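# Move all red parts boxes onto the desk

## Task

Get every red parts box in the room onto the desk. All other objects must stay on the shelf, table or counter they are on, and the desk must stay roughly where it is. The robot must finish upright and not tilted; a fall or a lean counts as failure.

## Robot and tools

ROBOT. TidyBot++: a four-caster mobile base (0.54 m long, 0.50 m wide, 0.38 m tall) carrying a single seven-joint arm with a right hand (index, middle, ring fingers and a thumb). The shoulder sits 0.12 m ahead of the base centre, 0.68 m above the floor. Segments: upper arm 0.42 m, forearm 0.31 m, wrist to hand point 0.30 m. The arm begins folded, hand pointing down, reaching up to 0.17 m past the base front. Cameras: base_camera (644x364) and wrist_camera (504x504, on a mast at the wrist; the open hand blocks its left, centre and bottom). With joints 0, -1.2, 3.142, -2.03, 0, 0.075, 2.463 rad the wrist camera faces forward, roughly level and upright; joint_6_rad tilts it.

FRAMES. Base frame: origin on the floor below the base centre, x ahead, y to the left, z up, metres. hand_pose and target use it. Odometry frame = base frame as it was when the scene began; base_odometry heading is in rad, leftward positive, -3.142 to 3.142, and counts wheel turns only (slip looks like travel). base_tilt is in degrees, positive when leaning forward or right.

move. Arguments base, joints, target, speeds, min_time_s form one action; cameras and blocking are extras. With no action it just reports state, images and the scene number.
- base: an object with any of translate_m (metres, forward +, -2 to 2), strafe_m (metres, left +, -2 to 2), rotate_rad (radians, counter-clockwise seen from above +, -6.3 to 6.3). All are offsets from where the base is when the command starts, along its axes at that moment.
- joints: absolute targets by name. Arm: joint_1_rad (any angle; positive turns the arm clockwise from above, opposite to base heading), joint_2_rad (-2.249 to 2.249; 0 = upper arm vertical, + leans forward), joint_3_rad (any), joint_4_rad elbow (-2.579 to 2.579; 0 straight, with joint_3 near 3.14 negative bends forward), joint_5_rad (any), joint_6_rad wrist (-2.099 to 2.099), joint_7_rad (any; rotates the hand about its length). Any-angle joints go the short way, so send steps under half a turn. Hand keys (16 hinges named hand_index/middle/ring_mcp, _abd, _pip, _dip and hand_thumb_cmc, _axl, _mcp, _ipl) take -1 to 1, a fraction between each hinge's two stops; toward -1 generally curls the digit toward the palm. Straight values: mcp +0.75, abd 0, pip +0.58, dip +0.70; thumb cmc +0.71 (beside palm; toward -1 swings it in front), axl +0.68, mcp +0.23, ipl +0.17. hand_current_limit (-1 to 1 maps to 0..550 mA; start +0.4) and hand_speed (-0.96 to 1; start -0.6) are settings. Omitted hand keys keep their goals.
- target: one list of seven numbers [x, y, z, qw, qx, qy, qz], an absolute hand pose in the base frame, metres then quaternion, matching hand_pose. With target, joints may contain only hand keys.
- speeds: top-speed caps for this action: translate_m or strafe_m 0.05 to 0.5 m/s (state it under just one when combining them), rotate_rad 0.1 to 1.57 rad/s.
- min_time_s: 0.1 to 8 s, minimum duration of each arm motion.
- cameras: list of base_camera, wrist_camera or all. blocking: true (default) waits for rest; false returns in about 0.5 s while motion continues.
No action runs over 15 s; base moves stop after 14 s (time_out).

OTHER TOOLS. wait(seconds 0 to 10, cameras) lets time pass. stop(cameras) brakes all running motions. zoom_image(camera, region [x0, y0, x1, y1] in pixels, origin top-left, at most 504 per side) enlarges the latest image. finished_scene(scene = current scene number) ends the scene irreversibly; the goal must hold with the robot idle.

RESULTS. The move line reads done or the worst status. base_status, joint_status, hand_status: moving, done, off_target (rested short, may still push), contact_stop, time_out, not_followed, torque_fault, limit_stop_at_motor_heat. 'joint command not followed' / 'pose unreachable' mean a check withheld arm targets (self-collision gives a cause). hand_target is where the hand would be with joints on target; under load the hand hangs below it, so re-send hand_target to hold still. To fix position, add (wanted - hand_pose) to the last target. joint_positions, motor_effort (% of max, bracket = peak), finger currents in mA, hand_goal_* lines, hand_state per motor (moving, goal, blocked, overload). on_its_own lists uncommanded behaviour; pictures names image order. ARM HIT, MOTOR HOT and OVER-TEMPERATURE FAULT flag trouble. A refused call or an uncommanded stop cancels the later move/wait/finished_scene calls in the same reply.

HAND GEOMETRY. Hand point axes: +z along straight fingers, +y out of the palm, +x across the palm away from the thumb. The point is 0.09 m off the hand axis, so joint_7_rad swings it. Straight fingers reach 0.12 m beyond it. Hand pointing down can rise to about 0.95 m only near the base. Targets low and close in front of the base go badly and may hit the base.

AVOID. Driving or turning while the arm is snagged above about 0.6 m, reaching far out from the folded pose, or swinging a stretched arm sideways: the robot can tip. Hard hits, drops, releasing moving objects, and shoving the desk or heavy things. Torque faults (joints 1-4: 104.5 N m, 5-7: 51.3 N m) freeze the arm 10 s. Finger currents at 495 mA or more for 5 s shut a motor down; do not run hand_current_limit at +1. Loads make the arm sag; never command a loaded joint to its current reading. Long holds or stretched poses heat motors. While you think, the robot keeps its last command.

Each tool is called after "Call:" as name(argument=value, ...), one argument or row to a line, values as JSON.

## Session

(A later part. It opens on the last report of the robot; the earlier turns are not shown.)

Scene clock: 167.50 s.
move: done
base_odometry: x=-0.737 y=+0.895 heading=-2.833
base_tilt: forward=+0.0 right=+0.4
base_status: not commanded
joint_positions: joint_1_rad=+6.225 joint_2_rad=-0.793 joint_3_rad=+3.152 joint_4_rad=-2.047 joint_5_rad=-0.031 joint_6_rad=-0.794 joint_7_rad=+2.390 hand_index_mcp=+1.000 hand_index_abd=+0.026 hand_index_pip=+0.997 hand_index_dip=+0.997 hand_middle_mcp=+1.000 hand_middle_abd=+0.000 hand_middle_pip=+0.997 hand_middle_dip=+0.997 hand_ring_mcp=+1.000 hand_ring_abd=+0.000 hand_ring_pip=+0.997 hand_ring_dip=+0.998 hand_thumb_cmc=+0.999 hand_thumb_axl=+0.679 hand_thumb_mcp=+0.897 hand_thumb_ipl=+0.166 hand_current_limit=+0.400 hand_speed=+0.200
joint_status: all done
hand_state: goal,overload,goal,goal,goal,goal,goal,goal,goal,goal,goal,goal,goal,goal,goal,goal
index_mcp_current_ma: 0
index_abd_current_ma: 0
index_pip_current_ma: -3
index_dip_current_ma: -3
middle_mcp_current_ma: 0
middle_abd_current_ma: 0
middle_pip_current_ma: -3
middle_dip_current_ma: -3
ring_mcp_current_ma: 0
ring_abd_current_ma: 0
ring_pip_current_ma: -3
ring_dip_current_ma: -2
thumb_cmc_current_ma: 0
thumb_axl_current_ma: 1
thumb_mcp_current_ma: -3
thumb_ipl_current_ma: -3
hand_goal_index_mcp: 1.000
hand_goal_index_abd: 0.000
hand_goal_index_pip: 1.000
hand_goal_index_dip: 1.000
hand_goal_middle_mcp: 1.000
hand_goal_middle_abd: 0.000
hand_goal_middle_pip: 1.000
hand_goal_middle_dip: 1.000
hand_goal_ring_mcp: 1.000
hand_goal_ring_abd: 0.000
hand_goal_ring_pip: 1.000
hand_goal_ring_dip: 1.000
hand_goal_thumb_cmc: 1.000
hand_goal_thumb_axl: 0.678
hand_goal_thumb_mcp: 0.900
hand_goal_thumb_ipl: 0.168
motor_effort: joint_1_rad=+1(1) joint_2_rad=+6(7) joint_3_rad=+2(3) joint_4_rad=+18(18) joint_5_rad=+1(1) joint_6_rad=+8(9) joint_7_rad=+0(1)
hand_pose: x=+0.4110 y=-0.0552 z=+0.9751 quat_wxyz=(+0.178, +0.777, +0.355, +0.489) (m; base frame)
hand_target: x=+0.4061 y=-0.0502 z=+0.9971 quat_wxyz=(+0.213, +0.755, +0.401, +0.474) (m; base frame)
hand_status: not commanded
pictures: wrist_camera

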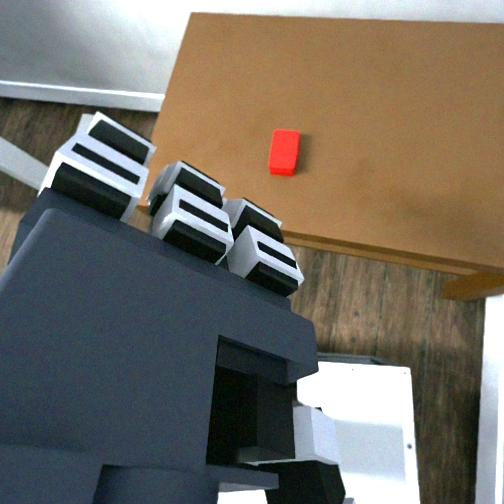

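Call:
move(
  base={"translate_m": 0.03, "strafe_m": 0.012},
  speeds={"translate_m": 0.15},
  joints={"joint_1_rad": 6.31, "joint_7_rad": 1.25},
)

Call:
move(
  joints={"joint_7_rad": -0.066, "joint_2_rad": -0.6, "joint_6_rad": -0.5, "hand_index_mcp": 0.845, "hand_index_pip": -0.384, "hand_index_dip": 0.7, "hand_middle_mcp": 0.845, "hand_middle_pip": -0.384, "hand_middle_dip": 0.7, "hand_ring_mcp": 0.845, "hand_ring_pip": -0.384, "hand_ring_dip": 0.7, "hand_thumb_cmc": -0.89, "hand_thumb_axl": 0.678, "hand_thumb_mcp": 0.4, "hand_thumb_ipl": -0.316},
)

Call:
move(
  joints={"joint_2_rad": 0.16, "joint_4_rad": -2.017, "joint_6_rad": 0.264},
)

Call:
move(
  joints={"joint_2_rad": 0.37, "joint_4_rad": -2.235, "joint_6_rad": 0.62},
  cameras=["wrist_camera"],
)

Scene clock: 196.40 s.
move: done
base_odometry: x=-0.763 y=+0.875 heading=-2.833
base_tilt: forward=-0.1 right=+0.4
base_status: done
joint_positions: joint_1_rad=+6.285 joint_2_rad=-0.796 joint_3_rad=+3.152 joint_4_rad=-2.046 joint_5_rad=-0.031 joint_6_rad=-0.797 joint_7_rad=+1.318 hand_index_mcp=+0.998 hand_index_abd=+0.052 hand_index_pip=+0.998 hand_index_dip=+0.997 hand_middle_mcp=+0.998 hand_middle_abd=+0.000 hand_middle_pip=+0.998 hand_middle_dip=+0.997 hand_ring_mcp=+0.998 hand_ring_abd=+0.000 hand_ring_pip=+0.997 hand_ring_dip=+0.998 hand_thumb_cmc=+0.999 hand_thumb_axl=+0.679 hand_thumb_mcp=+0.897 hand_thumb_ipl=+0.166 hand_current_limit=+0.400 hand_speed=+0.200
joint_status: all done
hand_state: goal,overload,goal,goal,goal,goal,goal,goal,goal,goal,goal,goal,goal,goal,goal,goal
index_mcp_current_ma: -2
index_abd_current_ma: 0
index_pip_current_ma: -2
index_dip_current_ma: -3
middle_mcp_current_ma: -2
middle_abd_current_ma: 0
middle_pip_current_ma: -2
middle_dip_current_ma: -3
ring_mcp_current_ma: -2
ring_abd_current_ma: 0
ring_pip_current_ma: -3
ring_dip_current_ma: -2
thumb_cmc_current_ma: -1
thumb_axl_current_ma: 1
thumb_mcp_current_ma: -3
thumb_ipl_current_ma: -3
hand_goal_index_mcp: 1.000
hand_goal_index_abd: 0.000
hand_goal_index_pip: 1.000
hand_goal_index_dip: 1.000
hand_goal_middle_mcp: 1.000
hand_goal_middle_abd: 0.000
hand_goal_middle_pip: 1.000
hand_goal_middle_dip: 1.000
hand_goal_ring_mcp: 1.000
hand_goal_ring_abd: 0.000
hand_goal_ring_pip: 1.000
hand_goal_ring_dip: 1.000
hand_goal_thumb_cmc: 1.000
hand_goal_thumb_axl: 0.678
hand_goal_thumb_mcp: 0.900
hand_goal_thumb_ipl: 0.168
motor_effort: joint_1_rad=+1(1) joint_2_rad=+7(9) joint_3_rad=+2(3) joint_4_rad=+18(19) joint_5_rad=+0(1) joint_6_rad=+7(10) joint_7_rad=+0(1)
hand_pose: x=+0.3649 y=-0.0714 z=+0.8960 quat_wxyz=(-0.081, +0.846, -0.117, +0.514) (m; base frame)
hand_target: x=+0.3526 y=-0.0837 z=+0.9084 quat_wxyz=(-0.066, +0.842, -0.146, +0.515) (m; base frame)
hand_status: not commanded
pictures: none

Scene clock: 198.33 s.
move: done
base_odometry: x=-0.763 y=+0.875 heading=-2.833
base_tilt: forward=-0.1 right=+0.4
base_status: not commanded
joint_positions: joint_1_rad=+6.285 joint_2_rad=-0.609 joint_3_rad=+3.152 joint_4_rad=-2.045 joint_5_rad=-0.031 joint_6_rad=-0.554 joint_7_rad=+0.005 hand_index_mcp=+0.841 hand_index_abd=+0.061 hand_index_pip=-0.382 hand_index_dip=+0.703 hand_middle_mcp=+0.840 hand_middle_abd=+0.000 hand_middle_pip=-0.382 hand_middle_dip=+0.703 hand_ring_mcp=+0.840 hand_ring_abd=+0.000 hand_ring_pip=-0.382 hand_ring_dip=+0.702 hand_thumb_cmc=-0.882 hand_thumb_axl=+0.679 hand_thumb_mcp=+0.400 hand_thumb_ipl=-0.314 hand_current_limit=+0.400 hand_speed=+0.200
joint_status: all done
hand_state: goal,overload,goal,goal,goal,goal,goal,goal,goal,goal,goal,goal,goal,goal,goal,goal
index_mcp_current_ma: -7
index_abd_current_ma: 0
index_pip_current_ma: 2
index_dip_current_ma: 3
middle_mcp_current_ma: -9
middle_abd_current_ma: 0
middle_pip_current_ma: 2
middle_dip_current_ma: 3
ring_mcp_current_ma: -8
ring_abd_current_ma: 0
ring_pip_current_ma: 2
ring_dip_current_ma: 2
thumb_cmc_current_ma: 13
thumb_axl_current_ma: 1
thumb_mcp_current_ma: 0
thumb_ipl_current_ma: 2
hand_goal_index_mcp: 0.846
hand_goal_index_abd: 0.000
hand_goal_index_pip: -0.384
hand_goal_index_dip: 0.700
hand_goal_middle_mcp: 0.846
hand_goal_middle_abd: 0.000
hand_goal_middle_pip: -0.384
hand_goal_middle_dip: 0.700
hand_goal_ring_mcp: 0.846
hand_goal_ring_abd: 0.000
hand_goal_ring_pip: -0.384
hand_goal_ring_dip: 0.700
hand_goal_thumb_cmc: -0.890
hand_goal_thumb_axl: 0.678
hand_goal_thumb_mcp: 0.400
hand_goal_thumb_ipl: -0.316
motor_effort: joint_1_rad=+0(1) joint_2_rad=+1(8) joint_3_rad=+2(3) joint_4_rad=+19(19) joint_5_rad=+0(1) joint_6_rad=+7(9) joint_7_rad=+0(1)
hand_pose: x=+0.4308 y=+0.0265 z=+0.8697 quat_wxyz=(-0.394, +0.586, -0.600, +0.376) (m; base frame)
hand_target: x=+0.4502 y=+0.0162 z=+0.9057 quat_wxyz=(-0.413, +0.551, -0.598, +0.410) (m; base frame)
hand_status: not commanded
pictures: none

Scene clock: 200.70 s.
move: done
base_odometry: x=-0.762 y=+0.875 heading=-2.833
base_tilt: forward=-0.1 right=+0.4
base_status: not commanded
joint_positions: joint_1_rad=+6.285 joint_2_rad=+0.155 joint_3_rad=+3.152 joint_4_rad=-2.045 joint_5_rad=-0.031 joint_6_rad=+0.208 joint_7_rad=+0.005 hand_index_mcp=+0.841 hand_index_abd=+0.061 hand_index_pip=-0.382 hand_index_dip=+0.703 hand_middle_mcp=+0.840 hand_middle_abd=+0.000 hand_middle_pip=-0.382 hand_middle_dip=+0.703 hand_ring_mcp=+0.840 hand_ring_abd=+0.000 hand_ring_pip=-0.382 hand_ring_dip=+0.702 hand_thumb_cmc=-0.882 hand_thumb_axl=+0.679 hand_thumb_mcp=+0.400 hand_thumb_ipl=-0.314 hand_current_limit=+0.400 hand_speed=+0.200
joint_status: all done
hand_state: goal,overload,goal,goal,goal,goal,goal,goal,goal,goal,goal,goal,goal,goal,goal,goal
index_mcp_current_ma: -7
index_abd_current_ma: 0
index_pip_current_ma: 2
index_dip_current_ma: 3
middle_mcp_current_ma: -9
middle_abd_current_ma: 0
middle_pip_current_ma: 2
middle_dip_current_ma: 3
ring_mcp_current_ma: -8
ring_abd_current_ma: 0
ring_pip_current_ma: 2
ring_dip_current_ma: 2
thumb_cmc_current_ma: 12
thumb_axl_current_ma: 1
thumb_mcp_current_ma: 0
thumb_ipl_current_ma: 2
hand_goal_index_mcp: 0.846
hand_goal_index_abd: 0.000
hand_goal_index_pip: -0.384
hand_goal_index_dip: 0.700
hand_goal_middle_mcp: 0.846
hand_goal_middle_abd: 0.000
hand_goal_middle_pip: -0.384
hand_goal_middle_dip: 0.700
hand_goal_ring_mcp: 0.846
hand_goal_ring_abd: 0.000
hand_goal_ring_pip: -0.384
hand_goal_ring_dip: 0.700
hand_goal_thumb_cmc: -0.890
hand_goal_thumb_axl: 0.678
hand_goal_thumb_mcp: 0.400
hand_goal_thumb_ipl: -0.316
motor_effort: joint_1_rad=+1(1) joint_2_rad=-20(23) joint_3_rad=+2(2) joint_4_rad=+16(20) joint_5_rad=+0(1) joint_6_rad=+8(9) joint_7_rad=+0(1)
hand_pose: x=+0.6790 y=+0.0176 z=+0.7119 quat_wxyz=(-0.384, +0.581, -0.606, +0.384) (m; base frame)
hand_target: x=+0.7007 y=+0.0137 z=+0.7380 quat_wxyz=(-0.413, +0.557, -0.598, +0.402) (m; base frame)
hand_status: not commanded
pictures: none

Scene clock: 202.27 s.
move: done
base_odometry: x=-0.762 y=+0.875 heading=-2.833
base_tilt: forward=-0.1 right=+0.5
base_status: not commanded
joint_positions: joint_1_rad=+6.285 joint_2_rad=+0.375 joint_3_rad=+3.152 joint_4_rad=-2.212 joint_5_rad=-0.031 joint_6_rad=+0.564 joint_7_rad=+0.005 hand_index_mcp=+0.840 hand_index_abd=+0.061 hand_index_pip=-0.382 hand_index_dip=+0.703 hand_middle_mcp=+0.839 hand_middle_abd=+0.000 hand_middle_pip=-0.382 hand_middle_dip=+0.703 hand_ring_mcp=+0.839 hand_ring_abd=+0.000 hand_ring_pip=-0.382 hand_ring_dip=+0.702 hand_thumb_cmc=-0.882 hand_thumb_axl=+0.679 hand_thumb_mcp=+0.400 hand_thumb_ipl=-0.314 hand_current_limit=+0.400 hand_speed=+0.200
joint_status: all done
hand_state: goal,overload,goal,goal,goal,goal,goal,goal,goal,goal,goal,goal,goal,goal,goal,goal
index_mcp_current_ma: -9
index_abd_current_ma: 0
index_pip_current_ma: 2
index_dip_current_ma: 3
middle_mcp_current_ma: -11
middle_abd_current_ma: 0
middle_pip_current_ma: 2
middle_dip_current_ma: 3
ring_mcp_current_ma: -10
ring_abd_current_ma: 0
ring_pip_current_ma: 2
ring_dip_current_ma: 2
thumb_cmc_current_ma: 12
thumb_axl_current_ma: 1
thumb_mcp_current_ma: 0
thumb_ipl_current_ma: 2
hand_goal_index_mcp: 0.846
hand_goal_index_abd: 0.000
hand_goal_index_pip: -0.384
hand_goal_index_dip: 0.700
hand_goal_middle_mcp: 0.846
hand_goal_middle_abd: 0.000
hand_goal_middle_pip: -0.384
hand_goal_middle_dip: 0.700
hand_goal_ring_mcp: 0.846
hand_goal_ring_abd: 0.000
hand_goal_ring_pip: -0.384
hand_goal_ring_dip: 0.700
hand_goal_thumb_cmc: -0.890
hand_goal_thumb_axl: 0.678
hand_goal_thumb_mcp: 0.400
hand_goal_thumb_ipl: -0.316
motor_effort: joint_1_rad=+1(1) joint_2_rad=-23(26) joint_3_rad=+1(2) joint_4_rad=+13(16) joint_5_rad=+1(1) joint_6_rad=+8(10) joint_7_rad=+0(1)
hand_pose: x=+0.6737 y=+0.0142 z=+0.5982 quat_wxyz=(-0.371, +0.587, -0.612, +0.379) (m; base frame)
hand_target: x=+0.6744 y=+0.0166 z=+0.6060 quat_wxyz=(-0.394, +0.571, -0.612, +0.379) (m; base frame)
hand_status: not commanded
pictures: wrist_camera

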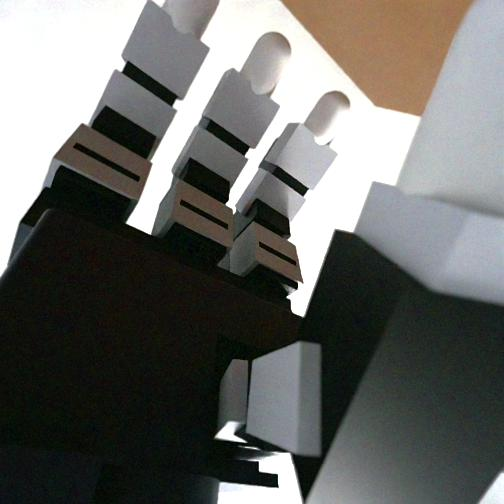

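Call:
move(
  joints={"joint_2_rad": 0.532, "joint_4_rad": -2.324, "joint_6_rad": 0.86},
)

Call:
move(
  joints={"joint_2_rad": 0.638, "joint_4_rad": -2.335, "joint_6_rad": 0.975},
  cameras=["wrist_camera"],
)

Scene clock: 209.33 s.
move: done
base_odometry: x=-0.762 y=+0.875 heading=-2.833
base_tilt: forward=-0.1 right=+0.5
base_status: not commanded
joint_positions: joint_1_rad=+6.285 joint_2_rad=+0.533 joint_3_rad=+3.152 joint_4_rad=-2.298 joint_5_rad=-0.031 joint_6_rad=+0.804 joint_7_rad=+0.005 hand_index_mcp=+0.840 hand_index_abd=+0.061 hand_index_pip=-0.382 hand_index_dip=+0.703 hand_middle_mcp=+0.839 hand_middle_abd=+0.000 hand_middle_pip=-0.382 hand_middle_dip=+0.703 hand_ring_mcp=+0.839 hand_ring_abd=+0.000 hand_ring_pip=-0.382 hand_ring_dip=+0.702 hand_thumb_cmc=-0.882 hand_thumb_axl=+0.679 hand_thumb_mcp=+0.400 hand_thumb_ipl=-0.314 hand_current_limit=+0.400 hand_speed=+0.200
joint_status: all done
hand_state: goal,overload,goal,goal,goal,goal,goal,goal,goal,goal,goal,goal,goal,goal,goal,goal
index_mcp_current_ma: -9
index_abd_current_ma: 0
index_pip_current_ma: 2
index_dip_current_ma: 3
middle_mcp_current_ma: -11
middle_abd_current_ma: 0
middle_pip_current_ma: 2
middle_dip_current_ma: 3
ring_mcp_current_ma: -10
ring_abd_current_ma: 0
ring_pip_current_ma: 2
ring_dip_current_ma: 2
thumb_cmc_current_ma: 12
thumb_axl_current_ma: 1
thumb_mcp_current_ma: 0
thumb_ipl_current_ma: 2
hand_goal_index_mcp: 0.846
hand_goal_index_abd: 0.000
hand_goal_index_pip: -0.384
hand_goal_index_dip: 0.700
hand_goal_middle_mcp: 0.846
hand_goal_middle_abd: 0.000
hand_goal_middle_pip: -0.384
hand_goal_middle_dip: 0.700
hand_goal_ring_mcp: 0.846
hand_goal_ring_abd: 0.000
hand_goal_ring_pip: -0.384
hand_goal_ring_dip: 0.700
hand_goal_thumb_cmc: -0.890
hand_goal_thumb_axl: 0.678
hand_goal_thumb_mcp: 0.400
hand_goal_thumb_ipl: -0.316
motor_effort: joint_1_rad=+0(1) joint_2_rad=-24(27) joint_3_rad=+1(2) joint_4_rad=+10(13) joint_5_rad=+1(1) joint_6_rad=+8(9) joint_7_rad=+0(1)
hand_pose: x=+0.6629 y=+0.0121 z=+0.5357 quat_wxyz=(-0.367, +0.589, -0.612, +0.381) (m; base frame)
hand_target: x=+0.6614 y=+0.0183 z=+0.5424 quat_wxyz=(-0.392, +0.573, -0.615, +0.374) (m; base frame)
hand_status: not commanded
pictures: none

Scene clock: 210.60 s.
move: done
base_odometry: x=-0.762 y=+0.875 heading=-2.833
base_tilt: forward=+0.0 right=+0.4
base_status: not commanded
joint_positions: joint_1_rad=+6.285 joint_2_rad=+0.636 joint_3_rad=+3.152 joint_4_rad=-2.307 joint_5_rad=-0.031 joint_6_rad=+0.920 joint_7_rad=+0.005 hand_index_mcp=+0.840 hand_index_abd=+0.061 hand_index_pip=-0.382 hand_index_dip=+0.703 hand_middle_mcp=+0.839 hand_middle_abd=+0.000 hand_middle_pip=-0.382 hand_middle_dip=+0.703 hand_ring_mcp=+0.839 hand_ring_abd=+0.000 hand_ring_pip=-0.382 hand_ring_dip=+0.702 hand_thumb_cmc=-0.882 hand_thumb_axl=+0.679 hand_thumb_mcp=+0.400 hand_thumb_ipl=-0.314 hand_current_limit=+0.400 hand_speed=+0.200
joint_status: all done
hand_state: goal,overload,goal,goal,goal,goal,goal,goal,goal,goal,goal,goal,goal,goal,goal,goal
index_mcp_current_ma: -9
index_abd_current_ma: 0
index_pip_current_ma: 2
index_dip_current_ma: 3
middle_mcp_current_ma: -11
middle_abd_current_ma: 0
middle_pip_current_ma: 2
middle_dip_current_ma: 3
ring_mcp_current_ma: -10
ring_abd_current_ma: 0
ring_pip_current_ma: 2
ring_dip_current_ma: 2
thumb_cmc_current_ma: 12
thumb_axl_current_ma: 1
thumb_mcp_current_ma: 0
thumb_ipl_current_ma: 2
hand_goal_index_mcp: 0.846
hand_goal_index_abd: 0.000
hand_goal_index_pip: -0.384
hand_goal_index_dip: 0.700
hand_goal_middle_mcp: 0.846
hand_goal_middle_abd: 0.000
hand_goal_middle_pip: -0.384
hand_goal_middle_dip: 0.700
hand_goal_ring_mcp: 0.846
hand_goal_ring_abd: 0.000
hand_goal_ring_pip: -0.384
hand_goal_ring_dip: 0.700
hand_goal_thumb_cmc: -0.890
hand_goal_thumb_axl: 0.678
hand_goal_thumb_mcp: 0.400
hand_goal_thumb_ipl: -0.316
motor_effort: joint_1_rad=+1(1) joint_2_rad=-26(28) joint_3_rad=+2(2) joint_4_rad=+8(10) joint_5_rad=+0(1) joint_6_rad=+9(9) joint_7_rad=+0(1)
hand_pose: x=+0.6657 y=+0.0111 z=+0.5038 quat_wxyz=(-0.367, +0.588, -0.610, +0.384) (m; base frame)
hand_target: x=+0.6623 y=+0.0189 z=+0.5091 quat_wxyz=(-0.393, +0.573, -0.615, +0.372) (m; base frame)
hand_status: not commanded
pictures: wrist_camera

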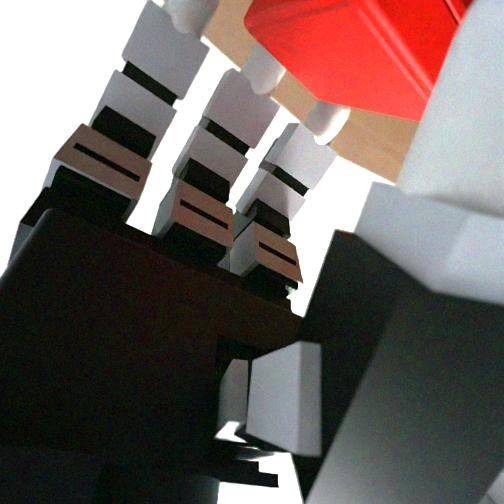

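Call:
zoom_image(
  camera="wrist_camera",
  region=[200, 0, 504, 200],
)

Scaled by 1.658 from the camera's 504x504 image, which has a finer 720x720 frame.

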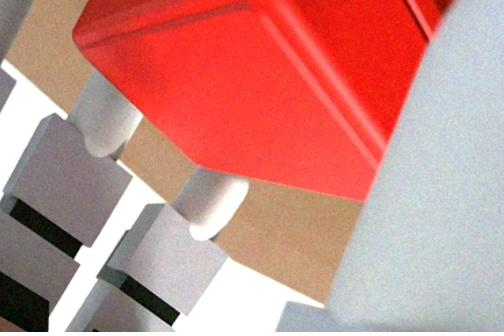

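Call:
move(
  joints={"joint_2_rad": 0.532, "joint_4_rad": -2.324, "joint_6_rad": 0.86},
  base={"strafe_m": 0.017},
  speeds={"strafe_m": 0.1},
)

Call:
move(
  joints={"joint_2_rad": 0.638, "joint_4_rad": -2.335, "joint_6_rad": 0.975},
)

Call:
move(
  joints={"joint_2_rad": 0.692, "joint_4_rad": -2.34, "joint_6_rad": 1.036},
  cameras=["wrist_camera"],
)

Call:
zoom_image(
  camera="wrist_camera",
  region=[200, 0, 504, 200],
)

Scene clock: 251.67 s.
move: done
base_odometry: x=-0.758 y=+0.859 heading=-2.833
base_tilt: forward=-0.1 right=+0.4
base_status: done
joint_positions: joint_1_rad=+6.293 joint_2_rad=+0.563 joint_3_rad=+3.150 joint_4_rad=-2.307 joint_5_rad=-0.031 joint_6_rad=+0.896 joint_7_rad=+0.005 hand_index_mcp=+0.840 hand_index_abd=+0.061 hand_index_pip=-0.382 hand_index_dip=+0.703 hand_middle_mcp=+0.839 hand_middle_abd=+0.000 hand_middle_pip=-0.382 hand_middle_dip=+0.703 hand_ring_mcp=+0.839 hand_ring_abd=+0.000 hand_ring_pip=-0.382 hand_ring_dip=+0.702 hand_thumb_cmc=-0.882 hand_thumb_axl=+0.679 hand_thumb_mcp=+0.400 hand_thumb_ipl=-0.314 hand_current_limit=+0.400 hand_speed=+0.200
joint_status: all done
hand_state: goal,overload,goal,goal,goal,goal,goal,goal,goal,goal,goal,goal,goal,goal,goal,goal
index_mcp_current_ma: -9
index_abd_current_ma: 0
index_pip_current_ma: 2
index_dip_current_ma: 3
middle_mcp_current_ma: -11
middle_abd_current_ma: 0
middle_pip_current_ma: 2
middle_dip_current_ma: 3
ring_mcp_current_ma: -10
ring_abd_current_ma: 0
ring_pip_current_ma: 2
ring_dip_current_ma: 2
thumb_cmc_current_ma: 11
thumb_axl_current_ma: 1
thumb_mcp_current_ma: 0
thumb_ipl_current_ma: 2
hand_goal_index_mcp: 0.846
hand_goal_index_abd: 0.000
hand_goal_index_pip: -0.384
hand_goal_index_dip: 0.700
hand_goal_middle_mcp: 0.846
hand_goal_middle_abd: 0.000
hand_goal_middle_pip: -0.384
hand_goal_middle_dip: 0.700
hand_goal_ring_mcp: 0.846
hand_goal_ring_abd: 0.000
hand_goal_ring_pip: -0.384
hand_goal_ring_dip: 0.700
hand_goal_thumb_cmc: -0.890
hand_goal_thumb_axl: 0.678
hand_goal_thumb_mcp: 0.400
hand_goal_thumb_ipl: -0.316
motor_effort: joint_1_rad=+0(2) joint_2_rad=-25(27) joint_3_rad=+1(2) joint_4_rad=+9(10) joint_5_rad=+0(1) joint_6_rad=+8(10) joint_7_rad=+0(0)
hand_pose: x=+0.6727 y=+0.0079 z=+0.5385 quat_wxyz=(-0.381, +0.576, -0.603, +0.399) (m; base frame)
hand_target: x=+0.6614 y=+0.0183 z=+0.5424 quat_wxyz=(-0.392, +0.573, -0.615, +0.374) (m; base frame)
hand_status: not commanded
pictures: none

Scene clock: 252.63 s.
move: done
base_odometry: x=-0.758 y=+0.859 heading=-2.833
base_tilt: forward=-0.1 right=+0.4
base_status: not commanded
joint_positions: joint_1_rad=+6.293 joint_2_rad=+0.637 joint_3_rad=+3.150 joint_4_rad=-2.308 joint_5_rad=-0.031 joint_6_rad=+0.933 joint_7_rad=+0.005 hand_index_mcp=+0.840 hand_index_abd=+0.061 hand_index_pip=-0.382 hand_index_dip=+0.703 hand_middle_mcp=+0.839 hand_middle_abd=+0.000 hand_middle_pip=-0.382 hand_middle_dip=+0.703 hand_ring_mcp=+0.839 hand_ring_abd=+0.000 hand_ring_pip=-0.382 hand_ring_dip=+0.702 hand_thumb_cmc=-0.882 hand_thumb_axl=+0.679 hand_thumb_mcp=+0.400 hand_thumb_ipl=-0.314 hand_current_limit=+0.400 hand_speed=+0.200
joint_status: all done
hand_state: goal,overload,goal,goal,goal,goal,goal,goal,goal,goal,goal,goal,goal,goal,goal,goal
index_mcp_current_ma: -9
index_abd_current_ma: 0
index_pip_current_ma: 2
index_dip_current_ma: 3
middle_mcp_current_ma: -11
middle_abd_current_ma: 0
middle_pip_current_ma: 2
middle_dip_current_ma: 3
ring_mcp_current_ma: -10
ring_abd_current_ma: 0
ring_pip_current_ma: 2
ring_dip_current_ma: 2
thumb_cmc_current_ma: 11
thumb_axl_current_ma: 1
thumb_mcp_current_ma: 0
thumb_ipl_current_ma: 2
hand_goal_index_mcp: 0.846
hand_goal_index_abd: 0.000
hand_goal_index_pip: -0.384
hand_goal_index_dip: 0.700
hand_goal_middle_mcp: 0.846
hand_goal_middle_abd: 0.000
hand_goal_middle_pip: -0.384
hand_goal_middle_dip: 0.700
hand_goal_ring_mcp: 0.846
hand_goal_ring_abd: 0.000
hand_goal_ring_pip: -0.384
hand_goal_ring_dip: 0.700
hand_goal_thumb_cmc: -0.890
hand_goal_thumb_axl: 0.678
hand_goal_thumb_mcp: 0.400
hand_goal_thumb_ipl: -0.316
motor_effort: joint_1_rad=+1(1) joint_2_rad=-26(27) joint_3_rad=+2(2) joint_4_rad=+8(9) joint_5_rad=+1(1) joint_6_rad=+8(9) joint_7_rad=+0(1)
hand_pose: x=+0.6676 y=+0.0076 z=+0.5060 quat_wxyz=(-0.369, +0.584, -0.610, +0.388) (m; base frame)
hand_target: x=+0.6623 y=+0.0189 z=+0.5091 quat_wxyz=(-0.393, +0.573, -0.615, +0.372) (m; base frame)
hand_status: not commanded
pictures: none

Scene clock: 253.43 s.
move: done
base_odometry: x=-0.758 y=+0.859 heading=-2.833
base_tilt: forward=+0.0 right=+0.4
base_status: not commanded
joint_positions: joint_1_rad=+6.293 joint_2_rad=+0.687 joint_3_rad=+3.150 joint_4_rad=-2.312 joint_5_rad=-0.031 joint_6_rad=+0.987 joint_7_rad=+0.005 hand_index_mcp=+0.840 hand_index_abd=+0.061 hand_index_pip=-0.382 hand_index_dip=+0.703 hand_middle_mcp=+0.839 hand_middle_abd=+0.000 hand_middle_pip=-0.382 hand_middle_dip=+0.703 hand_ring_mcp=+0.839 hand_ring_abd=+0.000 hand_ring_pip=-0.382 hand_ring_dip=+0.702 hand_thumb_cmc=-0.882 hand_thumb_axl=+0.679 hand_thumb_mcp=+0.400 hand_thumb_ipl=-0.314 hand_current_limit=+0.400 hand_speed=+0.200
joint_status: all done
hand_state: goal,overload,goal,goal,goal,goal,goal,goal,goal,goal,goal,goal,goal,goal,goal,goal
index_mcp_current_ma: -9
index_abd_current_ma: 0
index_pip_current_ma: 2
index_dip_current_ma: 3
middle_mcp_current_ma: -11
middle_abd_current_ma: 0
middle_pip_current_ma: 2
middle_dip_current_ma: 3
ring_mcp_current_ma: -10
ring_abd_current_ma: 0
ring_pip_current_ma: 2
ring_dip_current_ma: 2
thumb_cmc_current_ma: 11
thumb_axl_current_ma: 1
thumb_mcp_current_ma: 0
thumb_ipl_current_ma: 2
hand_goal_index_mcp: 0.846
hand_goal_index_abd: 0.000
hand_goal_index_pip: -0.384
hand_goal_index_dip: 0.700
hand_goal_middle_mcp: 0.846
hand_goal_middle_abd: 0.000
hand_goal_middle_pip: -0.384
hand_goal_middle_dip: 0.700
hand_goal_ring_mcp: 0.846
hand_goal_ring_abd: 0.000
hand_goal_ring_pip: -0.384
hand_goal_ring_dip: 0.700
hand_goal_thumb_cmc: -0.890
hand_goal_thumb_axl: 0.678
hand_goal_thumb_mcp: 0.400
hand_goal_thumb_ipl: -0.316
motor_effort: joint_1_rad=+1(1) joint_2_rad=-25(29) joint_3_rad=+2(2) joint_4_rad=+7(9) joint_5_rad=+0(1) joint_6_rad=+7(9) joint_7_rad=+0(1)
hand_pose: x=+0.6677 y=+0.0072 z=+0.4902 quat_wxyz=(-0.368, +0.585, -0.610, +0.388) (m; base frame)
hand_target: x=+0.6622 y=+0.0192 z=+0.4930 quat_wxyz=(-0.394, +0.573, -0.615, +0.373) (m; base frame)
hand_status: not commanded
pictures: wrist_camera

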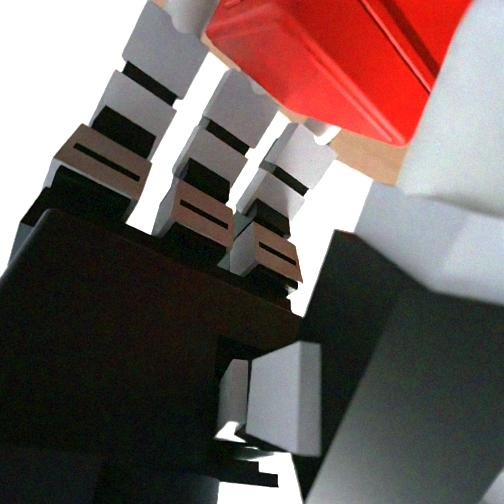

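Scaled by 1.658 from the camera's 504x504 image, which has a finer 720x720 frame.

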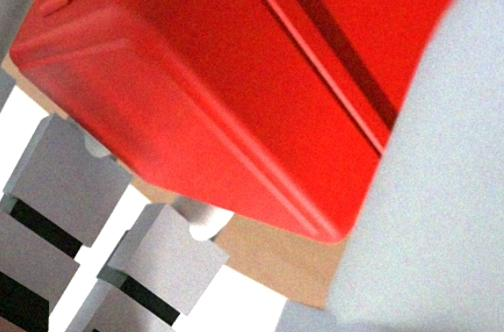

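Call:
move(
  joints={"hand_speed": -0.7, "hand_current_limit": 0.6, "hand_thumb_mcp": 0.12, "hand_thumb_ipl": -0.10, "hand_middle_mcp": 0.72, "hand_ring_mcp": 0.72, "hand_middle_pip": -0.66, "hand_ring_pip": -0.66},
  cameras=["wrist_camera"],
)

Call:
move(
  joints={"hand_thumb_mcp": -0.15, "hand_thumb_ipl": -0.12, "hand_middle_mcp": 0.62, "hand_ring_mcp": 0.62, "hand_middle_pip": -0.85, "hand_ring_pip": -0.85, "hand_middle_dip": 0.65, "hand_ring_dip": 0.65},
  cameras=["wrist_camera"],
)

Scene clock: 263.40 s.
move: off_target
base_odometry: x=-0.758 y=+0.859 heading=-2.833
base_tilt: forward=-0.1 right=+0.4
base_status: not commanded
joint_positions: joint_1_rad=+6.293 joint_2_rad=+0.687 joint_3_rad=+3.150 joint_4_rad=-2.312 joint_5_rad=-0.031 joint_6_rad=+0.987 joint_7_rad=+0.005 hand_index_mcp=+0.840 hand_index_abd=+0.061 hand_index_pip=-0.382 hand_index_dip=+0.703 hand_middle_mcp=+0.730 hand_middle_abd=+0.000 hand_middle_pip=-0.647 hand_middle_dip=+0.706 hand_ring_mcp=+0.715 hand_ring_abd=+0.000 hand_ring_pip=-0.656 hand_ring_dip=+0.702 hand_thumb_cmc=-0.887 hand_thumb_axl=+0.679 hand_thumb_mcp=+0.157 hand_thumb_ipl=-0.094 hand_current_limit=+0.600 hand_speed=-0.700
joint_status: hand_thumb_mcp off_target (ended at +0.157, target +0.120); the others done
hand_state: goal,overload,goal,goal,goal,goal,goal,goal,goal,goal,goal,goal,goal,goal,blocked,goal
index_mcp_current_ma: -9
index_abd_current_ma: 0
index_pip_current_ma: 2
index_dip_current_ma: 3
middle_mcp_current_ma: 16
middle_abd_current_ma: 0
middle_pip_current_ma: 22
middle_dip_current_ma: 8
ring_mcp_current_ma: -6
ring_abd_current_ma: 0
ring_pip_current_ma: 5
ring_dip_current_ma: 2
thumb_cmc_current_ma: 3
thumb_axl_current_ma: 1
thumb_mcp_current_ma: 122
thumb_ipl_current_ma: 11
hand_goal_index_mcp: 0.846
hand_goal_index_abd: 0.000
hand_goal_index_pip: -0.384
hand_goal_index_dip: 0.700
hand_goal_middle_mcp: 0.720
hand_goal_middle_abd: 0.000
hand_goal_middle_pip: -0.660
hand_goal_middle_dip: 0.700
hand_goal_ring_mcp: 0.720
hand_goal_ring_abd: 0.000
hand_goal_ring_pip: -0.660
hand_goal_ring_dip: 0.700
hand_goal_thumb_cmc: -0.890
hand_goal_thumb_axl: 0.678
hand_goal_thumb_mcp: 0.120
hand_goal_thumb_ipl: -0.100
motor_effort: joint_1_rad=+1(1) joint_2_rad=-25(27) joint_3_rad=+1(2) joint_4_rad=+7(8) joint_5_rad=+0(1) joint_6_rad=+7(9) joint_7_rad=+0(1)
hand_pose: x=+0.6677 y=+0.0072 z=+0.4902 quat_wxyz=(-0.368, +0.585, -0.610, +0.389) (m; base frame)
hand_target: x=+0.6622 y=+0.0192 z=+0.4930 quat_wxyz=(-0.394, +0.573, -0.615, +0.373) (m; base frame)
hand_status: not commanded
pictures: wrist_camera

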